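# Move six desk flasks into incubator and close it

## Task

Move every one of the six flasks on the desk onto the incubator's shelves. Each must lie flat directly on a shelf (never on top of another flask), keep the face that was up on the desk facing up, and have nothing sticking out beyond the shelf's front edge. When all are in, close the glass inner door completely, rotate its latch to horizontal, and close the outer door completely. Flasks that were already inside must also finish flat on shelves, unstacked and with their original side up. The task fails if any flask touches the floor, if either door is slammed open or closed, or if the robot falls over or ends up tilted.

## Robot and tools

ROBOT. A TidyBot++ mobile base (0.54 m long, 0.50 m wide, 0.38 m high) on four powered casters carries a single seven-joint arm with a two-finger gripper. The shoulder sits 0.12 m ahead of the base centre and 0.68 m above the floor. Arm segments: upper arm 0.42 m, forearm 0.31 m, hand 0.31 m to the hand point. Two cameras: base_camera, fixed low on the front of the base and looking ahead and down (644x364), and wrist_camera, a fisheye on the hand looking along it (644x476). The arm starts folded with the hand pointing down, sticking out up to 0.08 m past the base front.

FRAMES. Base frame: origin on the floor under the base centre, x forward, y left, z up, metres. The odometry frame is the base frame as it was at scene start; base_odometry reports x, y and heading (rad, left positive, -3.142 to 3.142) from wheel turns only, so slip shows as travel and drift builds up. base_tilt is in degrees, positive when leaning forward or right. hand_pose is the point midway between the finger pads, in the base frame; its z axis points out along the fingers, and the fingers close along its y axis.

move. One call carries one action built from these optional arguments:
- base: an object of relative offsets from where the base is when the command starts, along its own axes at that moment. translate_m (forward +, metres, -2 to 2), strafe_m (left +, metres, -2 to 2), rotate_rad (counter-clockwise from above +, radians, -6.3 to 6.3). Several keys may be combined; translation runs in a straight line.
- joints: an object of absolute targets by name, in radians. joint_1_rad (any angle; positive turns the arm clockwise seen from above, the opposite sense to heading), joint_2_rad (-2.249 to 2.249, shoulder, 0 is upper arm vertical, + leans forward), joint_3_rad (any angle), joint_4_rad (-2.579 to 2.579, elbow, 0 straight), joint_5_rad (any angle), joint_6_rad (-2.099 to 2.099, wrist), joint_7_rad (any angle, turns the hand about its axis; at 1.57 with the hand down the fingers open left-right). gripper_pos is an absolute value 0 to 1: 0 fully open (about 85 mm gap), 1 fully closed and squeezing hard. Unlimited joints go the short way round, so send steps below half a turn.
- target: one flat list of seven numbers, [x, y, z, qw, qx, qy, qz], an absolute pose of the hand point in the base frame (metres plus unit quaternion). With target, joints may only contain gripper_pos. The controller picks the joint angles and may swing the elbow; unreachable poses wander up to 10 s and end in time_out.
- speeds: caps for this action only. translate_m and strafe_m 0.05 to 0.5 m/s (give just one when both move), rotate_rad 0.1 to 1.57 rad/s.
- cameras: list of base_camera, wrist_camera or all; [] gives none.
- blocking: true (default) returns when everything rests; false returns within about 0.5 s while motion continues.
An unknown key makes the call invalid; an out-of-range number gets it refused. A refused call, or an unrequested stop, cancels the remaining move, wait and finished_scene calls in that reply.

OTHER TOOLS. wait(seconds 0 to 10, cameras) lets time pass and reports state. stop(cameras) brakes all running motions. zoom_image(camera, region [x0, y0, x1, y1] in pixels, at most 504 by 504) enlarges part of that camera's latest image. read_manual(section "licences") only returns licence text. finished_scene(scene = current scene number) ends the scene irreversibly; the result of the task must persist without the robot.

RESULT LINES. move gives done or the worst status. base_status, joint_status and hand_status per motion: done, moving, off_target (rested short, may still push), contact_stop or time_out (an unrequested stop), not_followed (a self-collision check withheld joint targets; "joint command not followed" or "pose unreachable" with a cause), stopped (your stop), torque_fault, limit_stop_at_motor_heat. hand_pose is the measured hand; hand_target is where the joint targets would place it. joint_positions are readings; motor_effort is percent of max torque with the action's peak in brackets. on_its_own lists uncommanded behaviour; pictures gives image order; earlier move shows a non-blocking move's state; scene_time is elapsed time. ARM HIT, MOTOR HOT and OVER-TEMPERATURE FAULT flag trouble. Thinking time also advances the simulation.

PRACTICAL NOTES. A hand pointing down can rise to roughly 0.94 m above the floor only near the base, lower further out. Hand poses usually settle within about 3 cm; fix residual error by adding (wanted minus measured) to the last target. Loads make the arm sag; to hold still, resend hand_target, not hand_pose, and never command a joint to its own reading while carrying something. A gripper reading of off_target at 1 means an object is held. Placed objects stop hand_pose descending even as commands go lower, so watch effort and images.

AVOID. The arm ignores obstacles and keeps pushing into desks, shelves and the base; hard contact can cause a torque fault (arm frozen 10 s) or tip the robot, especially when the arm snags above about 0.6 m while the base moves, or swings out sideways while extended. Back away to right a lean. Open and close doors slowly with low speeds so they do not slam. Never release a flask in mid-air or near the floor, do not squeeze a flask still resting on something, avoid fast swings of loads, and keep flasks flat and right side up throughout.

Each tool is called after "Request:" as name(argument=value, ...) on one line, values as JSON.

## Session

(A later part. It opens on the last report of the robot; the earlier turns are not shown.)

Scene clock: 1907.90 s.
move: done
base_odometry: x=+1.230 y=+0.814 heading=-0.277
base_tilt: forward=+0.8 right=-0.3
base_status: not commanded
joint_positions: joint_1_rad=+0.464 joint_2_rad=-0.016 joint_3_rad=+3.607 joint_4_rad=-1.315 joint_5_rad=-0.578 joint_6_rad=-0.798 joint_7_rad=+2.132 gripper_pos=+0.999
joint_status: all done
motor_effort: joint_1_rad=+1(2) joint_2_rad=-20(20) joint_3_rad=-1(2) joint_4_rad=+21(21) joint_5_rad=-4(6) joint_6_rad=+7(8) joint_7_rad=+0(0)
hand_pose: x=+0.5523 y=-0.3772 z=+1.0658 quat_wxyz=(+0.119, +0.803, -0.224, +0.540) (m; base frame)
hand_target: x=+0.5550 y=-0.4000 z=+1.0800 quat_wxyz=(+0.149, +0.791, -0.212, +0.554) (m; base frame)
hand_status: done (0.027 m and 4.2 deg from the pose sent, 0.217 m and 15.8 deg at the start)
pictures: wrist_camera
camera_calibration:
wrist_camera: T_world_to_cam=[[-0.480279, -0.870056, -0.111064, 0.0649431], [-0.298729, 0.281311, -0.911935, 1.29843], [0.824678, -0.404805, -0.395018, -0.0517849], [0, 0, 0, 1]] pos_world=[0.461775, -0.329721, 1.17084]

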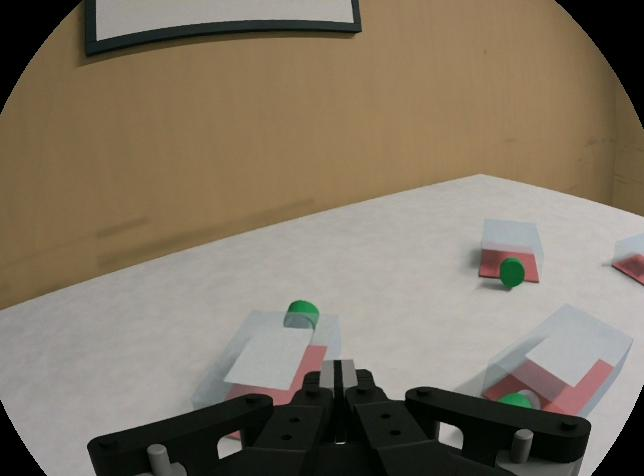

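Request:
move(target=[0.587, -0.445, 1.045, 0.1485, 0.7912, -0.2120, 0.5541], cameras=[])

Request:
move(target=[0.587, -0.445, 0.998, 0.1485, 0.7912, -0.2120, 0.5541], cameras=["wrist_camera"])

Scene clock: 1926.10 s.
move: done
base_odometry: x=+1.230 y=+0.814 heading=-0.277
base_tilt: forward=+0.8 right=-0.3
base_status: not commanded
joint_positions: joint_1_rad=+0.696 joint_2_rad=+0.118 joint_3_rad=+3.451 joint_4_rad=-1.296 joint_5_rad=-0.717 joint_6_rad=-0.739 joint_7_rad=+2.263 gripper_pos=+0.999
joint_status: not commanded
motor_effort: joint_1_rad=+1(2) joint_2_rad=-25(28) joint_3_rad=+0(1) joint_4_rad=+20(21) joint_5_rad=-4(4) joint_6_rad=+6(7) joint_7_rad=+0(1)
hand_pose: x=+0.5769 y=-0.4357 z=+1.0266 quat_wxyz=(+0.127, +0.802, -0.234, +0.534) (m; base frame)
hand_target: x=+0.5870 y=-0.4450 z=+1.0450 quat_wxyz=(+0.148, +0.791, -0.212, +0.554) (m; base frame)
hand_status: done (0.023 m and 4.4 deg from the pose sent, 0.079 m and 4.2 deg at the start)
pictures: none
No camera images: "cameras" was empty.

Scene clock: 1927.47 s.
move: done
base_odometry: x=+1.230 y=+0.814 heading=-0.277
base_tilt: forward=+0.8 right=-0.3
base_status: not commanded
joint_positions: joint_1_rad=+0.697 joint_2_rad=+0.118 joint_3_rad=+3.448 joint_4_rad=-1.426 joint_5_rad=-0.858 joint_6_rad=-0.630 joint_7_rad=+2.444 gripper_pos=+0.999
joint_status: not commanded
motor_effort: joint_1_rad=+1(1) joint_2_rad=-26(27) joint_3_rad=+0(1) joint_4_rad=+20(22) joint_5_rad=-4(4) joint_6_rad=+5(7) joint_7_rad=+0(1)
hand_pose: x=+0.5813 y=-0.4405 z=+0.9932 quat_wxyz=(+0.132, +0.797, -0.227, +0.543) (m; base frame)
hand_target: x=+0.5870 y=-0.4450 z=+0.9980 quat_wxyz=(+0.148, +0.791, -0.212, +0.554) (m; base frame)
hand_status: done (0.009 m and 2.9 deg from the pose sent, 0.032 m and 4.4 deg at the start)
pictures: wrist_camera
camera_calibration:
wrist_camera: T_world_to_cam=[[-0.498187, -0.861817, -0.0952977, 0.014072], [-0.287657, 0.267959, -0.919484, 1.25378], [0.817963, -0.430662, -0.381402, -0.150904], [0, 0, 0, 1]] pos_world=[0.491102, -0.388822, 1.09661]

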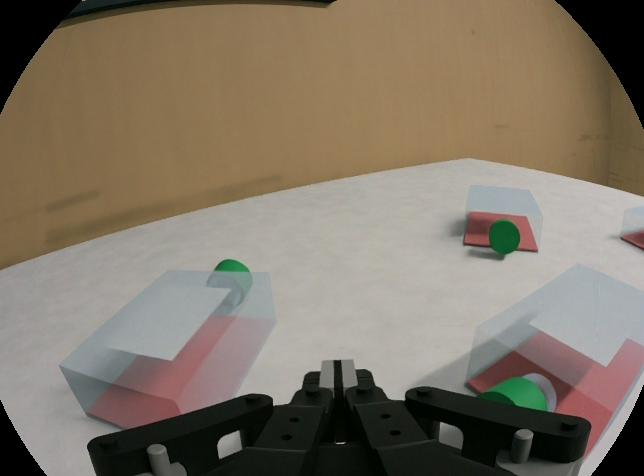

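Request:
move(target=[0.587, -0.40, 0.998, 0.1485, 0.7912, -0.2120, 0.5541], cameras=[])

Request:
move(target=[0.615, -0.365, 0.998, 0.1485, 0.7912, -0.2120, 0.5541], cameras=[])

Request:
move(target=[0.64, -0.33, 0.998, 0.1485, 0.7912, -0.2120, 0.5541], cameras=["wrist_camera"])

Scene clock: 1941.43 s.
move: done
base_odometry: x=+1.230 y=+0.814 heading=-0.277
base_tilt: forward=+0.8 right=-0.3
base_status: not commanded
joint_positions: joint_1_rad=+0.514 joint_2_rad=+0.049 joint_3_rad=+3.513 joint_4_rad=-1.517 joint_5_rad=-0.828 joint_6_rad=-0.550 joint_7_rad=+2.445 gripper_pos=+0.999
joint_status: not commanded
motor_effort: joint_1_rad=+1(2) joint_2_rad=-23(27) joint_3_rad=-1(2) joint_4_rad=+21(22) joint_5_rad=-3(4) joint_6_rad=+6(6) joint_7_rad=+0(0)
hand_pose: x=+0.6003 y=-0.3869 z=+0.9944 quat_wxyz=(+0.129, +0.799, -0.196, +0.554) (m; base frame)
hand_target: x=+0.5870 y=-0.4000 z=+0.9980 quat_wxyz=(+0.148, +0.791, -0.212, +0.554) (m; base frame)
hand_status: done (0.019 m and 3.1 deg from the pose sent, 0.041 m and 2.9 deg at the start)
pictures: none
No camera images: "cameras" was empty.

Scene clock: 1942.70 s.
move: done
base_odometry: x=+1.230 y=+0.814 heading=-0.277
base_tilt: forward=+0.8 right=-0.3
base_status: not commanded
joint_positions: joint_1_rad=+0.410 joint_2_rad=+0.040 joint_3_rad=+3.508 joint_4_rad=-1.530 joint_5_rad=-0.598 joint_6_rad=-0.462 joint_7_rad=+2.232 gripper_pos=+0.999
joint_status: not commanded
motor_effort: joint_1_rad=+1(2) joint_2_rad=-23(23) joint_3_rad=-1(2) joint_4_rad=+21(22) joint_5_rad=-2(4) joint_6_rad=+7(7) joint_7_rad=+0(0)
hand_pose: x=+0.6160 y=-0.3691 z=+0.9889 quat_wxyz=(+0.148, +0.803, -0.197, +0.542) (m; base frame)
hand_target: x=+0.6150 y=-0.3650 z=+0.9980 quat_wxyz=(+0.148, +0.791, -0.212, +0.554) (m; base frame)
hand_status: done (0.010 m and 2.6 deg from the pose sent, 0.027 m and 3.1 deg at the start)
pictures: none
No camera images: "cameras" was empty.

Scene clock: 1943.93 s.
move: done
base_odometry: x=+1.230 y=+0.814 heading=-0.277
base_tilt: forward=+0.8 right=-0.3
base_status: not commanded
joint_positions: joint_1_rad=+0.320 joint_2_rad=+0.035 joint_3_rad=+3.465 joint_4_rad=-1.533 joint_5_rad=-0.291 joint_6_rad=-0.410 joint_7_rad=+1.905 gripper_pos=+0.999
joint_status: not commanded
motor_effort: joint_1_rad=+1(3) joint_2_rad=-23(23) joint_3_rad=-1(2) joint_4_rad=+21(22) joint_5_rad=-1(3) joint_6_rad=+8(9) joint_7_rad=+0(0)
hand_pose: x=+0.6382 y=-0.3377 z=+0.9860 quat_wxyz=(+0.153, +0.805, -0.202, +0.536) (m; base frame)
hand_target: x=+0.6400 y=-0.3300 z=+0.9980 quat_wxyz=(+0.148, +0.791, -0.212, +0.554) (m; base frame)
hand_status: done (0.014 m and 2.9 deg from the pose sent, 0.047 m and 2.6 deg at the start)
pictures: wrist_camera
camera_calibration:
wrist_camera: T_world_to_cam=[[-0.484708, -0.874111, -0.0314275, 0.0545481], [-0.324858, 0.213266, -0.921404, 1.24324], [0.812112, -0.436402, -0.387334, -0.148386], [0, 0, 0, 1]] pos_world=[0.550822, -0.282216, 1.08976]

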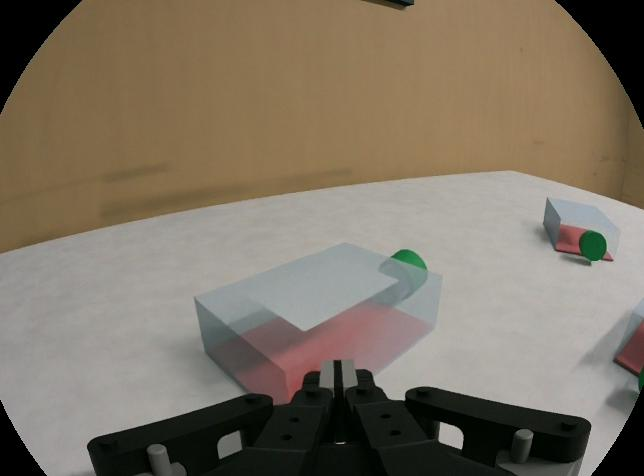

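Request:
move(target=[0.675, -0.32, 0.998, 0.1485, 0.7912, -0.2120, 0.5541], cameras=[])

Request:
move(target=[0.71, -0.31, 0.998, 0.1485, 0.7912, -0.2120, 0.5541], cameras=["wrist_camera"])

Scene clock: 1958.87 s.
move: done
base_odometry: x=+1.230 y=+0.814 heading=-0.277
base_tilt: forward=+0.8 right=-0.3
base_status: not commanded
joint_positions: joint_1_rad=+0.310 joint_2_rad=+0.058 joint_3_rad=+3.417 joint_4_rad=-1.500 joint_5_rad=-0.132 joint_6_rad=-0.403 joint_7_rad=+1.720 gripper_pos=+0.999
joint_status: not commanded
motor_effort: joint_1_rad=+1(2) joint_2_rad=-24(25) joint_3_rad=-1(2) joint_4_rad=+21(22) joint_5_rad=-1(2) joint_6_rad=+8(9) joint_7_rad=+0(0)
hand_pose: x=+0.6561 y=-0.3286 z=+0.9891 quat_wxyz=(+0.154, +0.803, -0.210, +0.537) (m; base frame)
hand_target: x=+0.6750 y=-0.3200 z=+0.9980 quat_wxyz=(+0.148, +0.791, -0.212, +0.554) (m; base frame)
hand_status: done (0.023 m and 2.5 deg from the pose sent, 0.043 m and 2.9 deg at the start)
pictures: none
No camera images: "cameras" was empty.

Scene clock: 1960.00 s.
move: done
base_odometry: x=+1.230 y=+0.814 heading=-0.277
base_tilt: forward=+0.8 right=-0.3
base_status: not commanded
joint_positions: joint_1_rad=+0.245 joint_2_rad=+0.120 joint_3_rad=+3.417 joint_4_rad=-1.431 joint_5_rad=-0.016 joint_6_rad=-0.403 joint_7_rad=+1.577 gripper_pos=+0.999
joint_status: not commanded
motor_effort: joint_1_rad=+2(3) joint_2_rad=-26(28) joint_3_rad=+0(2) joint_4_rad=+21(22) joint_5_rad=+0(1) joint_6_rad=+9(9) joint_7_rad=+0(0)
hand_pose: x=+0.6950 y=-0.3128 z=+0.9914 quat_wxyz=(+0.152, +0.802, -0.205, +0.540) (m; base frame)
hand_target: x=+0.7100 y=-0.3100 z=+0.9980 quat_wxyz=(+0.148, +0.791, -0.212, +0.554) (m; base frame)
hand_status: done (0.017 m and 2.2 deg from the pose sent, 0.058 m and 2.5 deg at the start)
pictures: wrist_camera
camera_calibration:
wrist_camera: T_world_to_cam=[[-0.487648, -0.872236, -0.0374755, 0.112773], [-0.314139, 0.215355, -0.924629, 1.25773], [0.814565, -0.439121, -0.379021, -0.192272], [0, 0, 0, 1]] pos_world=[0.606714, -0.256924, 1.09428]

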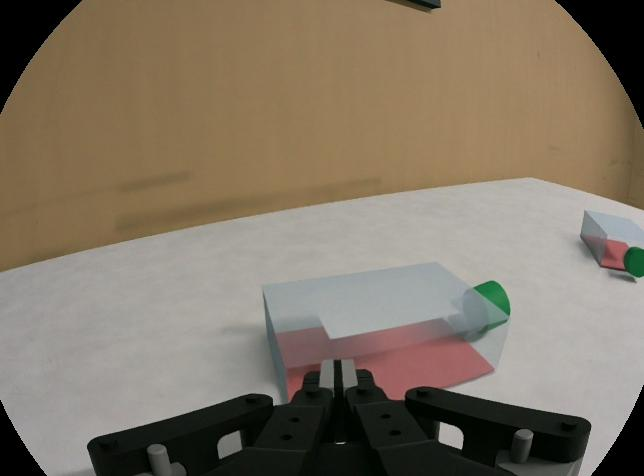

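Request:
move(target=[0.75, -0.30, 0.998, 0.1485, 0.7912, -0.2120, 0.5541], cameras=["wrist_camera"])

Scene clock: 1969.43 s.
move: done
base_odometry: x=+1.230 y=+0.814 heading=-0.277
base_tilt: forward=+0.8 right=-0.3
base_status: not commanded
joint_positions: joint_1_rad=+0.176 joint_2_rad=+0.202 joint_3_rad=+3.429 joint_4_rad=-1.335 joint_5_rad=+0.048 joint_6_rad=-0.403 joint_7_rad=+1.478 gripper_pos=+0.999
joint_status: not commanded
motor_effort: joint_1_rad=+1(3) joint_2_rad=-29(31) joint_3_rad=+0(1) joint_4_rad=+22(23) joint_5_rad=+0(0) joint_6_rad=+9(9) joint_7_rad=+0(1)
hand_pose: x=+0.7437 y=-0.2922 z=+0.9973 quat_wxyz=(+0.146, +0.798, -0.195, +0.551) (m; base frame)
hand_target: x=+0.7500 y=-0.3000 z=+0.9980 quat_wxyz=(+0.148, +0.791, -0.212, +0.554) (m; base frame)
hand_status: done (0.010 m and 2.1 deg from the pose sent, 0.057 m and 2.2 deg at the start)
pictures: wrist_camera
camera_calibration:
wrist_camera: T_world_to_cam=[[-0.46575, -0.883938, -0.0416116, 0.13911], [-0.300611, 0.20227, -0.932052, 1.26752], [0.832292, -0.421594, -0.359928, -0.247775], [0, 0, 0, 1]] pos_world=[0.652043, -0.237877, 1.098]

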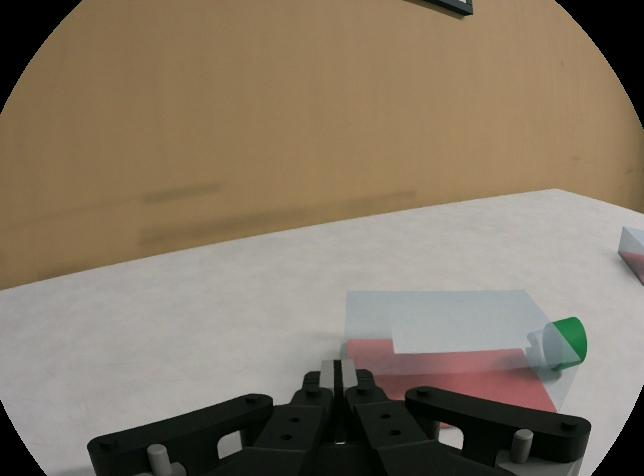

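Request:
move(target=[0.60, -0.28, 1.09, 0.2424, 0.7423, -0.3461, 0.5198], joints={"gripper_pos": 0.5}, cameras=[])

Request:
move(target=[0.57, -0.35, 1.08, 0.3492, 0.6499, -0.4986, 0.4551], cameras=["wrist_camera"])

Scene clock: 1983.83 s.
move: done
base_odometry: x=+1.230 y=+0.814 heading=-0.277
base_tilt: forward=+0.8 right=-0.3
base_status: not commanded
joint_positions: joint_1_rad=+0.101 joint_2_rad=-0.013 joint_3_rad=+3.270 joint_4_rad=-1.288 joint_5_rad=+0.777 joint_6_rad=-0.893 joint_7_rad=+0.808 gripper_pos=+0.500
joint_status: all done
motor_effort: joint_1_rad=+0(2) joint_2_rad=-20(31) joint_3_rad=-1(2) joint_4_rad=+21(23) joint_5_rad=+4(4) joint_6_rad=+6(9) joint_7_rad=+0(0)
hand_pose: x=+0.6006 y=-0.2864 z=+1.0847 quat_wxyz=(+0.244, +0.754, -0.327, +0.515) (m; base frame)
hand_target: x=+0.6000 y=-0.2800 z=+1.0900 quat_wxyz=(+0.242, +0.742, -0.346, +0.520) (m; base frame)
hand_status: done (0.008 m and 2.7 deg from the pose sent, 0.171 m and 21.8 deg at the start)
pictures: none
No camera images: "cameras" was empty.

Scene clock: 1985.57 s.
move: done
base_odometry: x=+1.230 y=+0.814 heading=-0.277
base_tilt: forward=+0.8 right=-0.3
base_status: not commanded
joint_positions: joint_1_rad=-0.098 joint_2_rad=+0.173 joint_3_rad=+3.530 joint_4_rad=-1.117 joint_5_rad=+0.922 joint_6_rad=-1.174 joint_7_rad=+0.569 gripper_pos=+0.500
joint_status: not commanded
motor_effort: joint_1_rad=+1(2) joint_2_rad=-23(25) joint_3_rad=+1(1) joint_4_rad=+18(20) joint_5_rad=+6(6) joint_6_rad=+5(6) joint_7_rad=+0(0)
hand_pose: x=+0.5783 y=-0.3448 z=+1.0699 quat_wxyz=(+0.336, +0.682, -0.470, +0.448) (m; base frame)
hand_target: x=+0.5700 y=-0.3500 z=+1.0800 quat_wxyz=(+0.349, +0.650, -0.499, +0.455) (m; base frame)
hand_status: done (0.014 m and 5.2 deg from the pose sent, 0.071 m and 26.9 deg at the start)
pictures: wrist_camera
camera_calibration:
wrist_camera: T_world_to_cam=[[-0.940838, -0.338009, -0.0239658, 0.462705], [-0.108382, 0.36718, -0.923814, 1.23309], [0.321057, -0.866562, -0.382091, 0.059718], [0, 0, 0, 1]] pos_world=[0.549802, -0.244617, 1.17305]

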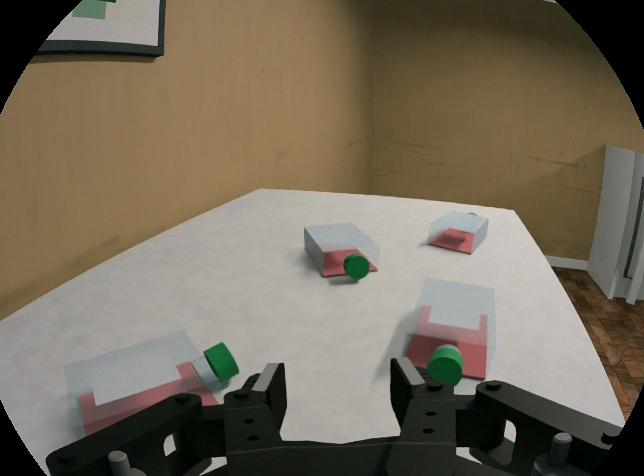

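Request:
move(target=[0.529, -0.435, 1.02, 0.4296, 0.5427, -0.6135, 0.3801], cameras=["wrist_camera"])

Scene clock: 2004.67 s.
move: done
base_odometry: x=+1.230 y=+0.814 heading=-0.277
base_tilt: forward=+0.8 right=-0.2
base_status: not commanded
joint_positions: joint_1_rad=-0.099 joint_2_rad=+0.409 joint_3_rad=+3.867 joint_4_rad=-1.050 joint_5_rad=+0.866 joint_6_rad=-1.219 joint_7_rad=+0.438 gripper_pos=+0.500
joint_status: not commanded
motor_effort: joint_1_rad=+1(2) joint_2_rad=-28(30) joint_3_rad=+5(5) joint_4_rad=+18(19) joint_5_rad=+7(7) joint_6_rad=+3(5) joint_7_rad=+0(0)
hand_pose: x=+0.5379 y=-0.4344 z=+1.0279 quat_wxyz=(+0.445, +0.577, -0.570, +0.379) (m; base frame)
hand_target: x=+0.5290 y=-0.4350 z=+1.0200 quat_wxyz=(+0.430, +0.543, -0.614, +0.380) (m; base frame)
hand_status: done (0.012 m and 6.6 deg from the pose sent, 0.114 m and 26.5 deg at the start)
pictures: wrist_camera
camera_calibration:
wrist_camera: T_world_to_cam=[[-0.999045, 0.0377674, 0.0219755, 0.540737], [-0.00838204, 0.327938, -0.944662, 1.17339], [-0.042884, -0.943944, -0.327308, 0.0849213], [0, 0, 0, 1]] pos_world=[0.553697, -0.32506, 1.12437]

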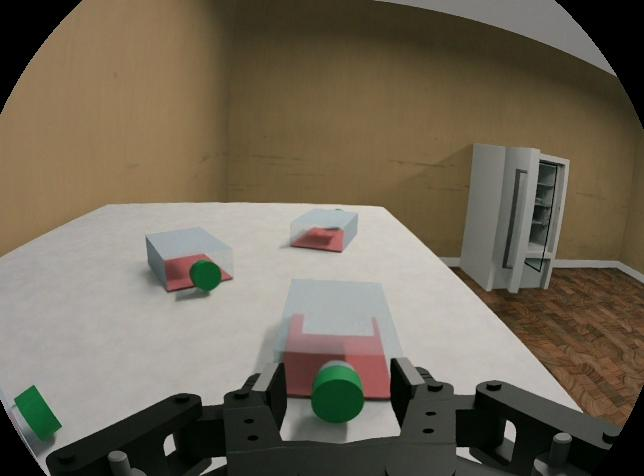

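Request:
move(target=[0.529, -0.437, 0.984, 0.4052, 0.5208, -0.6419, 0.3906], cameras=["wrist_camera"])

Scene clock: 2020.83 s.
move: done
base_odometry: x=+1.230 y=+0.814 heading=-0.277
base_tilt: forward=+0.8 right=-0.3
base_status: not commanded
joint_positions: joint_1_rad=-0.100 joint_2_rad=+0.409 joint_3_rad=+3.889 joint_4_rad=-1.119 joint_5_rad=+0.860 joint_6_rad=-1.221 joint_7_rad=+0.286 gripper_pos=+0.500
joint_status: not commanded
motor_effort: joint_1_rad=+1(2) joint_2_rad=-28(28) joint_3_rad=+5(5) joint_4_rad=+18(19) joint_5_rad=+7(7) joint_6_rad=+3(3) joint_7_rad=+0(0)
hand_pose: x=+0.5180 y=-0.4414 z=+1.0002 quat_wxyz=(+0.429, +0.537, -0.619, +0.379) (m; base frame)
hand_target: x=+0.5290 y=-0.4370 z=+0.9840 quat_wxyz=(+0.405, +0.521, -0.642, +0.391) (m; base frame)
hand_status: done (0.020 m and 4.5 deg from the pose sent, 0.045 m and 11.5 deg at the start)
pictures: wrist_camera
camera_calibration:
wrist_camera: T_world_to_cam=[[-0.989547, 0.127386, -0.0675964, 0.645924], [0.107795, 0.34201, -0.933493, 1.08419], [-0.0957956, -0.931022, -0.352166, 0.126412], [0, 0, 0, 1]] pos_world=[0.534411, -0.335394, 1.10027]

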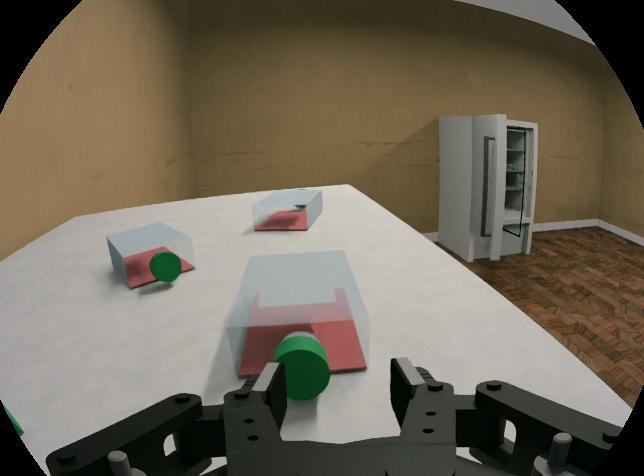

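Request:
move(target=[0.547, -0.437, 0.966, 0.3930, 0.5402, -0.6257, 0.4027], cameras=["wrist_camera"])

Scene clock: 2028.63 s.
move: done
base_odometry: x=+1.230 y=+0.814 heading=-0.277
base_tilt: forward=+0.8 right=-0.3
base_status: not commanded
joint_positions: joint_1_rad=-0.112 joint_2_rad=+0.412 joint_3_rad=+3.891 joint_4_rad=-1.178 joint_5_rad=+0.860 joint_6_rad=-1.162 joint_7_rad=+0.258 gripper_pos=+0.500
joint_status: not commanded
motor_effort: joint_1_rad=+0(2) joint_2_rad=-27(29) joint_3_rad=+5(6) joint_4_rad=+18(19) joint_5_rad=+7(7) joint_6_rad=+2(3) joint_7_rad=+0(0)
hand_pose: x=+0.5299 y=-0.4419 z=+0.9792 quat_wxyz=(+0.421, +0.552, -0.609, +0.383) (m; base frame)
hand_target: x=+0.5470 y=-0.4370 z=+0.9660 quat_wxyz=(+0.393, +0.540, -0.626, +0.403) (m; base frame)
hand_status: done (0.022 m and 4.6 deg from the pose sent, 0.045 m and 5.0 deg at the start)
pictures: wrist_camera
camera_calibration:
wrist_camera: T_world_to_cam=[[-0.994022, 0.0902809, -0.0613986, 0.636294], [0.0896961, 0.354634, -0.930693, 1.0759], [-0.0622498, -0.930636, -0.360612, 0.110219], [0, 0, 0, 1]] pos_world=[0.542847, -0.336423, 1.08015]

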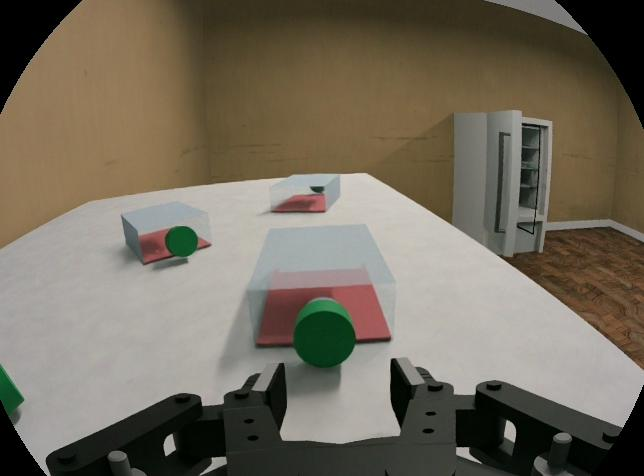

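Request:
move(target=[0.550, -0.49, 0.970, 0.3930, 0.5402, -0.6257, 0.4027], cameras=["wrist_camera"])

Scene clock: 2037.93 s.
move: done
base_odometry: x=+1.230 y=+0.814 heading=-0.277
base_tilt: forward=+0.8 right=-0.3
base_status: not commanded
joint_positions: joint_1_rad=-0.032 joint_2_rad=+0.478 joint_3_rad=+3.964 joint_4_rad=-1.109 joint_5_rad=+0.719 joint_6_rad=-1.077 joint_7_rad=+0.268 gripper_pos=+0.500
joint_status: not commanded
motor_effort: joint_1_rad=+1(3) joint_2_rad=-30(31) joint_3_rad=+7(7) joint_4_rad=+18(19) joint_5_rad=+6(7) joint_6_rad=+3(3) joint_7_rad=+0(0)
hand_pose: x=+0.5339 y=-0.4834 z=+0.9724 quat_wxyz=(+0.398, +0.527, -0.638, +0.397) (m; base frame)
hand_target: x=+0.5500 y=-0.4900 z=+0.9700 quat_wxyz=(+0.393, +0.540, -0.626, +0.403) (m; base frame)
hand_status: done (0.018 m and 2.3 deg from the pose sent, 0.053 m and 4.6 deg at the start)
pictures: wrist_camera
camera_calibration:
wrist_camera: T_world_to_cam=[[-0.981323, 0.123583, -0.147421, 0.736428], [0.182689, 0.358669, -0.915413, 1.0213], [-0.0602538, -0.925248, -0.374547, 0.0845271], [0, 0, 0, 1]] pos_world=[0.541187, -0.379108, 1.07513]

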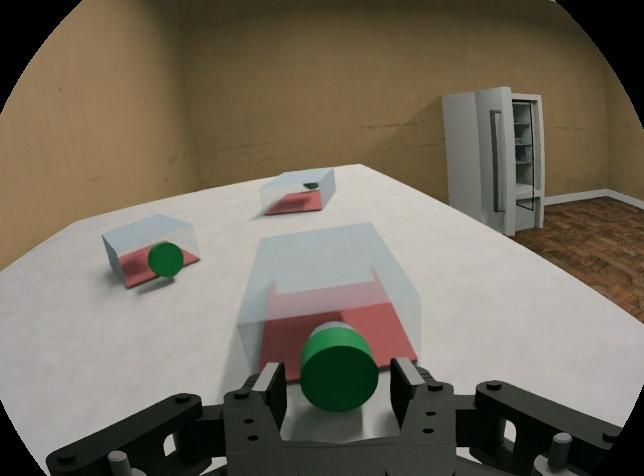

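Request:
move(target=[0.549, -0.502, 0.980, 0.4099, 0.5664, -0.6021, 0.3856], cameras=["wrist_camera"])

Scene clock: 2049.63 s.
move: done
base_odometry: x=+1.230 y=+0.814 heading=-0.277
base_tilt: forward=+0.8 right=-0.3
base_status: not commanded
joint_positions: joint_1_rad=+0.017 joint_2_rad=+0.485 joint_3_rad=+3.961 joint_4_rad=-1.053 joint_5_rad=+0.698 joint_6_rad=-1.077 joint_7_rad=+0.369 gripper_pos=+0.500
joint_status: not commanded
motor_effort: joint_1_rad=+1(2) joint_2_rad=-30(31) joint_3_rad=+6(7) joint_4_rad=+17(20) joint_5_rad=+6(7) joint_6_rad=+4(4) joint_7_rad=+0(1)
hand_pose: x=+0.5278 y=-0.4996 z=+0.9897 quat_wxyz=(+0.413, +0.538, -0.623, +0.390) (m; base frame)
hand_target: x=+0.5490 y=-0.5020 z=+0.9800 quat_wxyz=(+0.410, +0.566, -0.602, +0.386) (m; base frame)
hand_status: done (0.023 m and 4.1 deg from the pose sent, 0.025 m and 6.4 deg at the start)
pictures: wrist_camera
camera_calibration:
wrist_camera: T_world_to_cam=[[-0.988885, 0.109699, -0.100364, 0.685536], [0.133049, 0.351574, -0.926657, 1.07795], [-0.0663678, -0.929711, -0.362262, 0.0644455], [0, 0, 0, 1]] pos_world=[0.538774, -0.394265, 1.09104]

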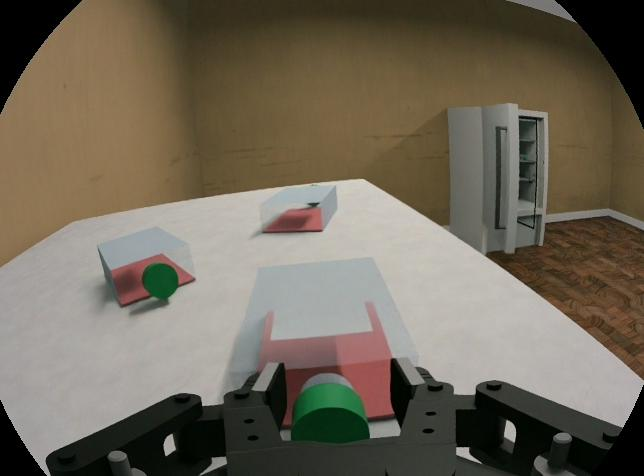

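Request:
move(target=[0.554, -0.502, 0.966, 0.4099, 0.5664, -0.6021, 0.3856], joints={"gripper_pos": 0.55}, cameras=["wrist_camera"])

Scene clock: 2054.67 s.
move: done
base_odometry: x=+1.230 y=+0.814 heading=-0.277
base_tilt: forward=+0.8 right=-0.2
base_status: not commanded
joint_positions: joint_1_rad=+0.017 joint_2_rad=+0.498 joint_3_rad=+3.964 joint_4_rad=-1.061 joint_5_rad=+0.697 joint_6_rad=-1.058 joint_7_rad=+0.369 gripper_pos=+0.550
joint_status: all done
motor_effort: joint_1_rad=+1(2) joint_2_rad=-31(32) joint_3_rad=+6(7) joint_4_rad=+17(19) joint_5_rad=+6(7) joint_6_rad=+4(4) joint_7_rad=+0(0)
hand_pose: x=+0.5341 y=-0.5018 z=+0.9828 quat_wxyz=(+0.416, +0.543, -0.617, +0.389) (m; base frame)
hand_target: x=+0.5540 y=-0.5020 z=+0.9660 quat_wxyz=(+0.410, +0.566, -0.602, +0.386) (m; base frame)
hand_status: done (0.026 m and 3.2 deg from the pose sent, 0.035 m and 4.1 deg at the start)
pictures: wrist_camera
camera_calibration:
wrist_camera: T_world_to_cam=[[-0.991207, 0.0989084, -0.0878926, 0.674929], [0.117367, 0.350498, -0.92918, 1.08177], [-0.0610975, -0.931326, -0.359025, 0.0535553], [0, 0, 0, 1]] pos_world=[0.545302, -0.396038, 1.08371]

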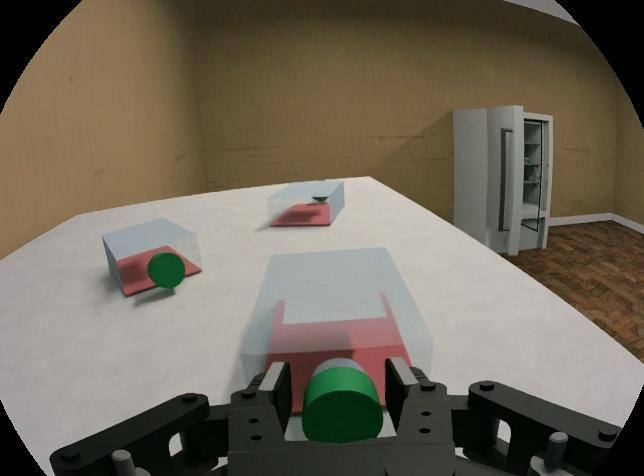

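Request:
move(target=[0.554, -0.503, 0.958, 0.4099, 0.5664, -0.6021, 0.3856], joints={"gripper_pos": 0.66}, cameras=["wrist_camera"])

Scene clock: 2061.40 s.
move: done
base_odometry: x=+1.230 y=+0.814 heading=-0.277
base_tilt: forward=+0.8 right=-0.2
base_status: not commanded
joint_positions: joint_1_rad=+0.015 joint_2_rad=+0.499 joint_3_rad=+3.972 joint_4_rad=-1.073 joint_5_rad=+0.696 joint_6_rad=-1.038 joint_7_rad=+0.369 gripper_pos=+0.656
joint_status: all done
motor_effort: joint_1_rad=+1(2) joint_2_rad=-29(32) joint_3_rad=+6(7) joint_4_rad=+17(19) joint_5_rad=+5(7) joint_6_rad=+4(4) joint_7_rad=+0(1)
hand_pose: x=+0.5352 y=-0.5043 z=+0.9809 quat_wxyz=(+0.416, +0.546, -0.613, +0.391) (m; base frame)
hand_target: x=+0.5540 y=-0.5030 z=+0.9580 quat_wxyz=(+0.410, +0.566, -0.602, +0.386) (m; base frame)
hand_status: done (0.030 m and 2.8 deg from the pose sent, 0.032 m and 3.2 deg at the start)
pictures: wrist_camera
camera_calibration:
wrist_camera: T_world_to_cam=[[-0.992265, 0.0896848, -0.0858343, 0.670008], [0.111967, 0.347959, -0.9308, 1.08396], [-0.0536117, -0.93321, -0.355309, 0.0420615], [0, 0, 0, 1]] pos_world=[0.545712, -0.398012, 1.08141]

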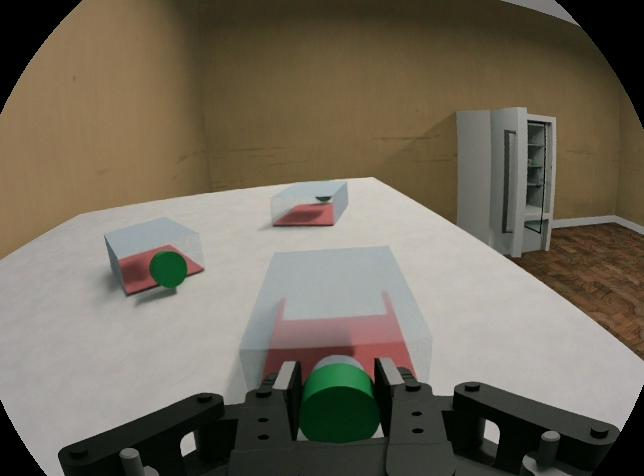

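Request:
move(joints={"gripper_pos": 0.74}, cameras=[])

Request:
move(joints={"gripper_pos": 0.82}, cameras=["wrist_camera"])

Scene clock: 2064.77 s.
move: off_target
base_odometry: x=+1.230 y=+0.814 heading=-0.277
base_tilt: forward=+0.8 right=-0.3
base_status: not commanded
joint_positions: joint_1_rad=+0.015 joint_2_rad=+0.499 joint_3_rad=+3.972 joint_4_rad=-1.073 joint_5_rad=+0.696 joint_6_rad=-1.037 joint_7_rad=+0.369 gripper_pos=+0.685
joint_status: gripper_pos off_target (ended at +0.685, target +0.740)
motor_effort: joint_1_rad=+1(2) joint_2_rad=-29(29) joint_3_rad=+6(6) joint_4_rad=+16(17) joint_5_rad=+4(5) joint_6_rad=+3(4) joint_7_rad=+0(0)
hand_pose: x=+0.5353 y=-0.5043 z=+0.9810 quat_wxyz=(+0.416, +0.546, -0.613, +0.392) (m; base frame)
hand_target: x=+0.5540 y=-0.5030 z=+0.9580 quat_wxyz=(+0.410, +0.566, -0.602, +0.386) (m; base frame)
hand_status: not commanded
pictures: none
No camera images: "cameras" was empty.

Scene clock: 2065.27 s.
move: off_target
base_odometry: x=+1.230 y=+0.814 heading=-0.277
base_tilt: forward=+0.8 right=-0.3
base_status: not commanded
joint_positions: joint_1_rad=+0.015 joint_2_rad=+0.499 joint_3_rad=+3.972 joint_4_rad=-1.073 joint_5_rad=+0.696 joint_6_rad=-1.037 joint_7_rad=+0.369 gripper_pos=+0.685
joint_status: gripper_pos off_target (ended at +0.685, target +0.820)
motor_effort: joint_1_rad=+1(2) joint_2_rad=-29(29) joint_3_rad=+6(6) joint_4_rad=+16(17) joint_5_rad=+4(5) joint_6_rad=+3(4) joint_7_rad=+0(0)
hand_pose: x=+0.5353 y=-0.5043 z=+0.9810 quat_wxyz=(+0.416, +0.546, -0.613, +0.392) (m; base frame)
hand_target: x=+0.5540 y=-0.5030 z=+0.9580 quat_wxyz=(+0.410, +0.566, -0.602, +0.386) (m; base frame)
hand_status: not commanded
pictures: wrist_camera
camera_calibration:
wrist_camera: T_world_to_cam=[[-0.992296, 0.0892768, -0.0859006, 0.669944], [0.111882, 0.347921, -0.930824, 1.08406], [-0.0532144, -0.933264, -0.355229, 0.0416441], [0, 0, 0, 1]] pos_world=[0.545712, -0.398111, 1.08141]

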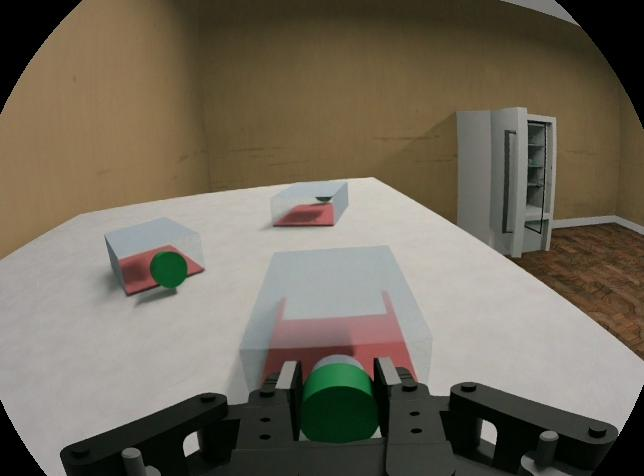

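Request:
move(target=[0.554, -0.50, 1.01, 0.4099, 0.5664, -0.6021, 0.3856], cameras=[])

Request:
move(target=[0.56, -0.42, 1.08, 0.4099, 0.5664, -0.6021, 0.3856], cameras=["wrist_camera"])

Scene clock: 2072.73 s.
move: done
base_odometry: x=+1.230 y=+0.814 heading=-0.277
base_tilt: forward=+0.8 right=-0.3
base_status: not commanded
joint_positions: joint_1_rad=+0.059 joint_2_rad=+0.508 joint_3_rad=+3.941 joint_4_rad=-0.920 joint_5_rad=+0.660 joint_6_rad=-1.095 joint_7_rad=+0.442 gripper_pos=+0.685
joint_status: not commanded
motor_effort: joint_1_rad=+1(2) joint_2_rad=-33(34) joint_3_rad=+7(8) joint_4_rad=+18(20) joint_5_rad=+7(7) joint_6_rad=+5(5) joint_7_rad=+0(0)
hand_pose: x=+0.5494 y=-0.5026 z=+1.0254 quat_wxyz=(+0.410, +0.540, -0.608, +0.413) (m; base frame)
hand_target: x=+0.5540 y=-0.5000 z=+1.0100 quat_wxyz=(+0.410, +0.566, -0.602, +0.386) (m; base frame)
hand_status: done (0.016 m and 4.4 deg from the pose sent, 0.035 m and 2.8 deg at the start)
pictures: none
No camera images: "cameras" was empty.

Scene clock: 2074.33 s.
move: done
base_odometry: x=+1.230 y=+0.814 heading=-0.277
base_tilt: forward=+0.8 right=-0.3
base_status: not commanded
joint_positions: joint_1_rad=+0.021 joint_2_rad=+0.508 joint_3_rad=+3.885 joint_4_rad=-0.669 joint_5_rad=+0.660 joint_6_rad=-1.376 joint_7_rad=+0.540 gripper_pos=+0.685
joint_status: not commanded
motor_effort: joint_1_rad=+1(3) joint_2_rad=-33(34) joint_3_rad=+5(7) joint_4_rad=+17(20) joint_5_rad=+7(7) joint_6_rad=+6(6) joint_7_rad=+0(0)
hand_pose: x=+0.5532 y=-0.4346 z=+1.0814 quat_wxyz=(+0.402, +0.537, -0.622, +0.404) (m; base frame)
hand_target: x=+0.5600 y=-0.4200 z=+1.0800 quat_wxyz=(+0.410, +0.566, -0.602, +0.386) (m; base frame)
hand_status: done (0.016 m and 4.7 deg from the pose sent, 0.100 m and 4.4 deg at the start)
pictures: wrist_camera
camera_calibration:
wrist_camera: T_world_to_cam=[[-0.987446, 0.0898126, -0.12994, 0.735311], [0.153311, 0.34687, -0.925298, 1.12194], [-0.0380313, -0.933603, -0.356285, 0.135922], [0, 0, 0, 1]] pos_world=[0.559243, -0.328311, 1.18211]

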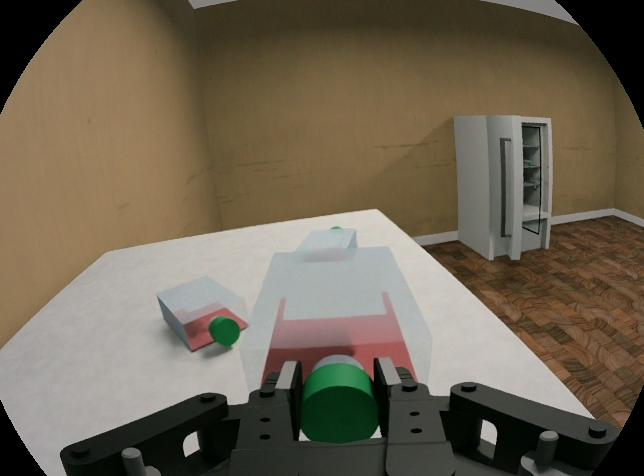

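Request:
move(target=[0.57, -0.33, 1.09, 0.3308, 0.6687, -0.4859, 0.4553], cameras=[])

Request:
move(target=[0.55, -0.19, 1.09, 0.2289, 0.7551, -0.3362, 0.5141], cameras=[])

Request:
move(target=[0.49, -0.03, 1.09, 0.117, 0.8085, -0.1719, 0.5505], base={"translate_m": -0.2}, cameras=["wrist_camera"])

Scene clock: 2082.77 s.
move: done
base_odometry: x=+1.230 y=+0.814 heading=-0.277
base_tilt: forward=+0.8 right=-0.3
base_status: not commanded
joint_positions: joint_1_rad=-0.096 joint_2_rad=+0.179 joint_3_rad=+3.523 joint_4_rad=-1.050 joint_5_rad=+0.892 joint_6_rad=-1.296 joint_7_rad=+0.541 gripper_pos=+0.685
joint_status: not commanded
motor_effort: joint_1_rad=+0(2) joint_2_rad=-23(33) joint_3_rad=+1(5) joint_4_rad=+18(19) joint_5_rad=+7(7) joint_6_rad=+5(6) joint_7_rad=+0(0)
hand_pose: x=+0.5557 y=-0.3396 z=+1.0722 quat_wxyz=(+0.325, +0.664, -0.520, +0.428) (m; base frame)
hand_target: x=+0.5700 y=-0.3300 z=+1.0900 quat_wxyz=(+0.331, +0.669, -0.486, +0.455) (m; base frame)
hand_status: done (0.025 m and 5.0 deg from the pose sent, 0.106 m and 24.0 deg at the start)
pictures: none
No camera images: "cameras" was empty.

Scene clock: 2084.57 s.
move: done
base_odometry: x=+1.230 y=+0.814 heading=-0.277
base_tilt: forward=+0.8 right=-0.2
base_status: not commanded
joint_positions: joint_1_rad=+0.158 joint_2_rad=-0.117 joint_3_rad=+2.947 joint_4_rad=-1.346 joint_5_rad=+0.893 joint_6_rad=-1.172 joint_7_rad=+0.554 gripper_pos=+0.685
joint_status: not commanded
motor_effort: joint_1_rad=+1(2) joint_2_rad=-15(24) joint_3_rad=-1(1) joint_4_rad=+19(20) joint_5_rad=+6(7) joint_6_rad=+6(6) joint_7_rad=+0(1)
hand_pose: x=+0.5462 y=-0.1980 z=+1.0798 quat_wxyz=(+0.218, +0.745, -0.379, +0.503) (m; base frame)
hand_target: x=+0.5500 y=-0.1900 z=+1.0900 quat_wxyz=(+0.229, +0.755, -0.336, +0.514) (m; base frame)
hand_status: done (0.014 m and 5.4 deg from the pose sent, 0.151 m and 27.8 deg at the start)
pictures: none
No camera images: "cameras" was empty.

Scene clock: 2086.40 s.
move: done
base_odometry: x=+1.037 y=+0.869 heading=-0.278
base_tilt: forward=+0.8 right=-0.2
base_status: done
joint_positions: joint_1_rad=+0.481 joint_2_rad=-0.473 joint_3_rad=+2.739 joint_4_rad=-1.489 joint_5_rad=+0.294 joint_6_rad=-1.000 joint_7_rad=+1.058 gripper_pos=+0.685
joint_status: not commanded
motor_effort: joint_1_rad=+1(3) joint_2_rad=-2(20) joint_3_rad=+3(4) joint_4_rad=+19(21) joint_5_rad=+3(7) joint_6_rad=+8(9) joint_7_rad=+0(1)
hand_pose: x=+0.4763 y=-0.0436 z=+1.0905 quat_wxyz=(+0.117, +0.803, -0.210, +0.545) (m; base frame)
hand_target: x=+0.4900 y=-0.0300 z=+1.0900 quat_wxyz=(+0.117, +0.809, -0.172, +0.551) (m; base frame)
hand_status: done (0.019 m and 4.5 deg from the pose sent, 0.177 m and 28.0 deg at the start)
pictures: wrist_camera
camera_calibration:
wrist_camera: T_world_to_cam=[[-0.458717, -0.882835, -0.100908, 0.299502], [-0.300698, 0.261087, -0.917286, 1.21032], [0.836158, -0.390432, -0.385232, 0.140165], [0, 0, 0, 1]] pos_world=[0.384126, 0.00313793, 1.19442]

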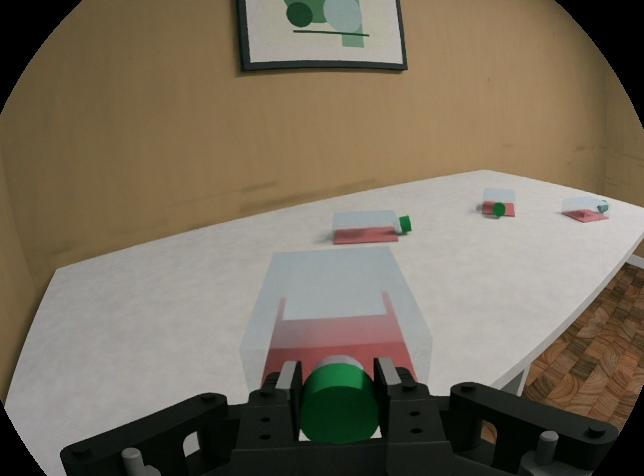

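Request:
move(target=[0.43, 0.0, 1.07, 0.0, 0.8266, 0.0, 0.5628], base={"translate_m": -1.268, "strafe_m": -1.747, "rotate_rad": -1.573}, speeds={"rotate_rad": 0.6}, cameras=["wrist_camera", "base_camera"])

Scene clock: 2100.97 s.
move: done
base_odometry: x=-0.661 y=-0.464 heading=-1.851
base_tilt: forward=+0.8 right=-0.3
base_status: done
joint_positions: joint_1_rad=+0.017 joint_2_rad=-0.615 joint_3_rad=+3.130 joint_4_rad=-1.650 joint_5_rad=+0.041 joint_6_rad=-0.965 joint_7_rad=+1.496 gripper_pos=+0.685
joint_status: not commanded
motor_effort: joint_1_rad=+0(2) joint_2_rad=+1(4) joint_3_rad=+0(6) joint_4_rad=+20(21) joint_5_rad=+0(4) joint_6_rad=+9(10) joint_7_rad=+0(1)
hand_pose: x=+0.4295 y=-0.0091 z=+1.0564 quat_wxyz=(+0.005, +0.841, -0.032, +0.541) (m; base frame)
hand_target: x=+0.4300 y=+0.0000 z=+1.0700 quat_wxyz=(+0.000, +0.827, +0.000, +0.563) (m; base frame)
hand_status: done (0.016 m and 4.8 deg from the pose sent, 0.067 m and 27.9 deg at the start)
pictures: base_camera, wrist_camera
camera_calibration:
wrist_camera: T_world_to_cam=[[-0.0565337, -0.99463, -0.0866881, 0.116281], [-0.419362, 0.102453, -0.902019, 1.18933], [0.906057, -0.0146408, -0.422903, 0.192926], [0, 0, 0, 1]] pos_world=[0.330533, -0.00336849, 1.16447]

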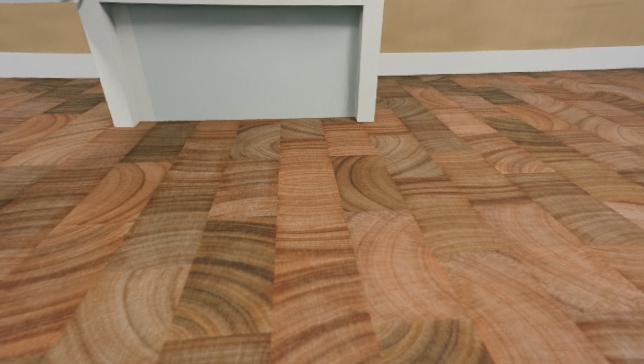

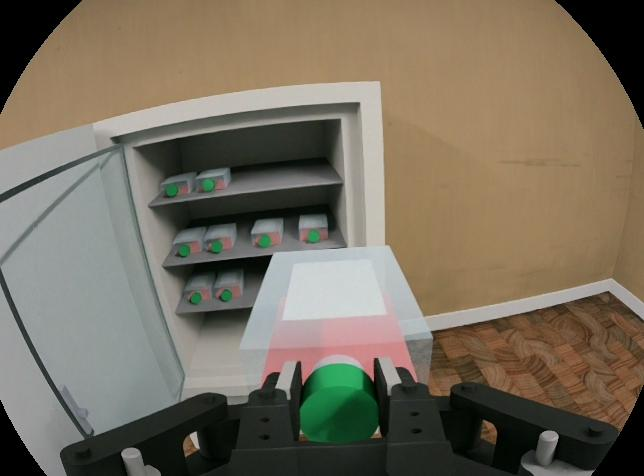

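Request:
zoom_image(camera="wrist_camera", region=[80, 70, 400, 330])

Scaled by 1.575.

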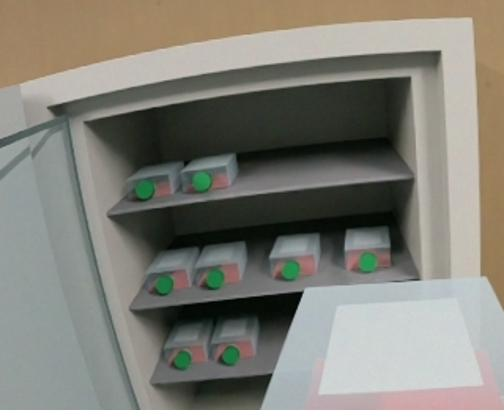

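Request:
move(base={"translate_m": 0.44}, speeds={"translate_m": 0.3}, cameras=[])

Request:
move(target=[0.65, -0.01, 1.03, -0.005, 0.8191, 0.0071, 0.5736], cameras=["wrist_camera"])

Scene clock: 2128.10 s.
move: done
base_odometry: x=-0.783 y=-0.887 heading=-1.851
base_tilt: forward=+0.8 right=-0.3
base_status: done
joint_positions: joint_1_rad=+0.017 joint_2_rad=-0.620 joint_3_rad=+3.130 joint_4_rad=-1.651 joint_5_rad=+0.041 joint_6_rad=-0.964 joint_7_rad=+1.496 gripper_pos=+0.685
joint_status: not commanded
motor_effort: joint_1_rad=+1(2) joint_2_rad=+1(4) joint_3_rad=-1(1) joint_4_rad=+20(21) joint_5_rad=+0(0) joint_6_rad=+9(10) joint_7_rad=+0(1)
hand_pose: x=+0.4276 y=-0.0090 z=+1.0579 quat_wxyz=(+0.005, +0.839, -0.032, +0.543) (m; base frame)
hand_target: x=+0.4300 y=+0.0000 z=+1.0700 quat_wxyz=(+0.000, +0.827, +0.000, +0.563) (m; base frame)
hand_status: not commanded
pictures: none
No camera images: "cameras" was empty.

Scene clock: 2130.03 s.
move: done
base_odometry: x=-0.783 y=-0.887 heading=-1.851
base_tilt: forward=+0.8 right=-0.3
base_status: not commanded
joint_positions: joint_1_rad=-0.041 joint_2_rad=-0.185 joint_3_rad=+3.217 joint_4_rad=-1.648 joint_5_rad=-0.048 joint_6_rad=-0.532 joint_7_rad=+1.611 gripper_pos=+0.685
joint_status: not commanded
motor_effort: joint_1_rad=+1(2) joint_2_rad=-16(18) joint_3_rad=-1(1) joint_4_rad=+22(23) joint_5_rad=+0(1) joint_6_rad=+9(10) joint_7_rad=+0(1)
hand_pose: x=+0.6387 y=-0.0128 z=+1.0014 quat_wxyz=(-0.007, +0.840, -0.012, +0.543) (m; base frame)
hand_target: x=+0.6500 y=-0.0100 z=+1.0300 quat_wxyz=(-0.005, +0.819, +0.007, +0.574) (m; base frame)
hand_status: done (0.031 m and 4.8 deg from the pose sent, 0.224 m and 6.3 deg at the start)
pictures: wrist_camera
camera_calibration:
wrist_camera: T_world_to_cam=[[-0.00815777, -0.996325, -0.0852608, 0.0872497], [-0.418763, 0.0808308, -0.904491, 1.22963], [0.908059, 0.0283254, -0.417884, -0.0257484], [0, 0, 0, 1]] pos_world=[0.539017, -0.0117336, 1.10887]

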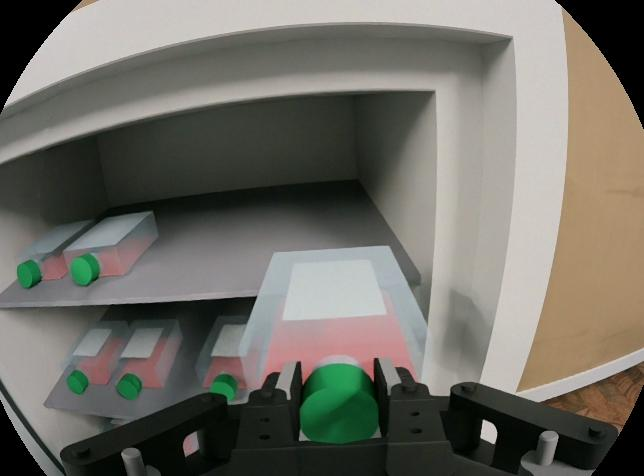

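Request:
move(target=[0.79, -0.005, 1.035, -0.0026, 0.7987, 0.0035, 0.6018], cameras=["wrist_camera"])

Scene clock: 2147.83 s.
move: done
base_odometry: x=-0.783 y=-0.887 heading=-1.851
base_tilt: forward=+0.8 right=-0.3
base_status: not commanded
joint_positions: joint_1_rad=+0.010 joint_2_rad=+0.132 joint_3_rad=+3.156 joint_4_rad=-1.390 joint_5_rad=-0.049 joint_6_rad=-0.402 joint_7_rad=+1.612 gripper_pos=+0.685
joint_status: not commanded
motor_effort: joint_1_rad=+0(2) joint_2_rad=-28(31) joint_3_rad=-1(1) joint_4_rad=+22(23) joint_5_rad=-1(1) joint_6_rad=+10(10) joint_7_rad=+0(1)
hand_pose: x=+0.7807 y=-0.0080 z=+1.0063 quat_wxyz=(-0.001, +0.820, -0.006, +0.572) (m; base frame)
hand_target: x=+0.7900 y=-0.0050 z=+1.0350 quat_wxyz=(-0.003, +0.799, +0.004, +0.602) (m; base frame)
hand_status: done (0.030 m and 4.4 deg from the pose sent, 0.155 m and 8.4 deg at the start)
pictures: wrist_camera
camera_calibration:
wrist_camera: T_world_to_cam=[[0.00015344, -0.997662, -0.0683431, 0.0701221], [-0.354906, 0.0638398, -0.93272, 1.27151], [0.934902, 0.0243985, -0.354066, -0.238049], [0, 0, 0, 1]] pos_world=[0.673808, -0.00540665, 1.10647]

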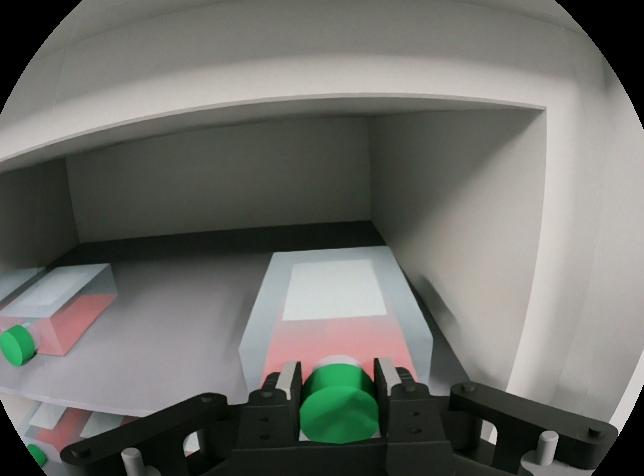

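Request:
move(target=[0.863, -0.003, 1.025, -0.004, 0.7987, 0.0005, 0.6018], cameras=["wrist_camera"])

Scene clock: 2155.87 s.
move: done
base_odometry: x=-0.783 y=-0.887 heading=-1.851
base_tilt: forward=+0.8 right=-0.3
base_status: not commanded
joint_positions: joint_1_rad=+0.010 joint_2_rad=+0.308 joint_3_rad=+3.156 joint_4_rad=-1.186 joint_5_rad=-0.049 joint_6_rad=-0.401 joint_7_rad=+1.612 gripper_pos=+0.685
joint_status: not commanded
motor_effort: joint_1_rad=+1(2) joint_2_rad=-34(37) joint_3_rad=-1(1) joint_4_rad=+22(23) joint_5_rad=+0(1) joint_6_rad=+9(10) joint_7_rad=+0(0)
hand_pose: x=+0.8552 y=-0.0086 z=+1.0074 quat_wxyz=(+0.000, +0.812, -0.004, +0.584) (m; base frame)
hand_target: x=+0.8630 y=-0.0030 z=+1.0250 quat_wxyz=(-0.004, +0.799, +0.001, +0.602) (m; base frame)
hand_status: done (0.020 m and 2.7 deg from the pose sent, 0.085 m and 4.3 deg at the start)
pictures: wrist_camera
camera_calibration:
wrist_camera: T_world_to_cam=[[0.00259157, -0.997876, -0.0650938, 0.064273], [-0.328008, 0.0606444, -0.942726, 1.28608], [0.944671, 0.0237944, -0.327154, -0.342749], [0, 0, 0, 1]] pos_world=[0.745464, -0.00570166, 1.10448]

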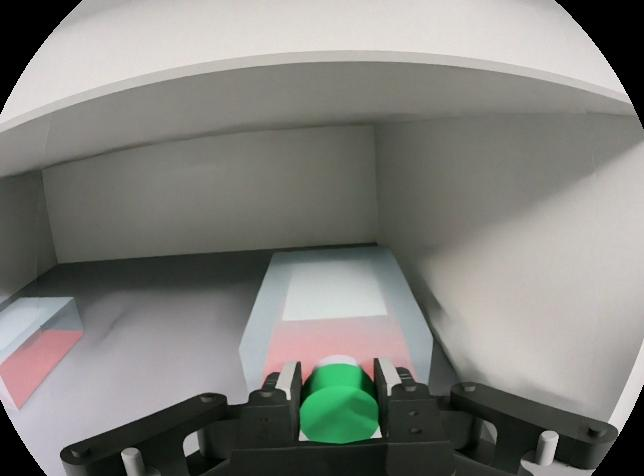

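Request:
move()

Scene clock: 2182.27 s.
base_odometry: x=-0.783 y=-0.887 heading=-1.851
base_tilt: forward=+0.8 right=-0.3
base_status: not commanded
joint_positions: joint_1_rad=+0.010 joint_2_rad=+0.308 joint_3_rad=+3.156 joint_4_rad=-1.186 joint_5_rad=-0.049 joint_6_rad=-0.401 joint_7_rad=+1.612 gripper_pos=+0.685
joint_status: not commanded
motor_effort: joint_1_rad=+1(2) joint_2_rad=-35(37) joint_3_rad=-1(1) joint_4_rad=+23(23) joint_5_rad=+0(1) joint_6_rad=+9(10) joint_7_rad=+0(0)
hand_pose: x=+0.8552 y=-0.0086 z=+1.0074 quat_wxyz=(+0.000, +0.812, -0.004, +0.584) (m; base frame)
hand_target: x=+0.8630 y=-0.0030 z=+1.0250 quat_wxyz=(-0.004, +0.799, +0.001, +0.602) (m; base frame)
hand_status: done (0.020 m and 2.7 deg from the pose sent, 0.085 m and 4.3 deg at the start)
pictures: base_camera, wrist_camera
camera_calibration:
wrist_camera: T_world_to_cam=[[0.00259157, -0.997876, -0.0650938, 0.064273], [-0.328008, 0.0606444, -0.942726, 1.28608], [0.944671, 0.0237944, -0.327154, -0.342749], [0, 0, 0, 1]] pos_world=[0.745464, -0.00570166, 1.10448]

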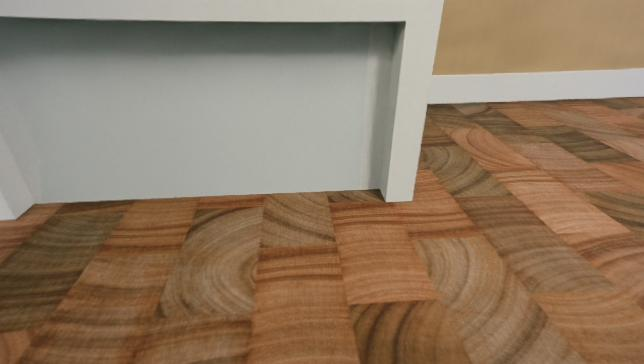

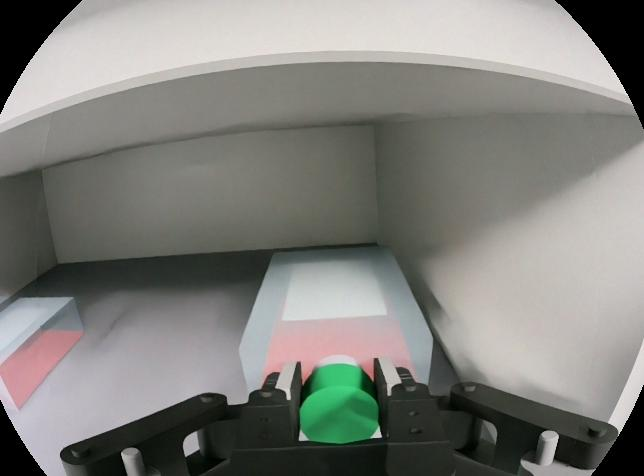

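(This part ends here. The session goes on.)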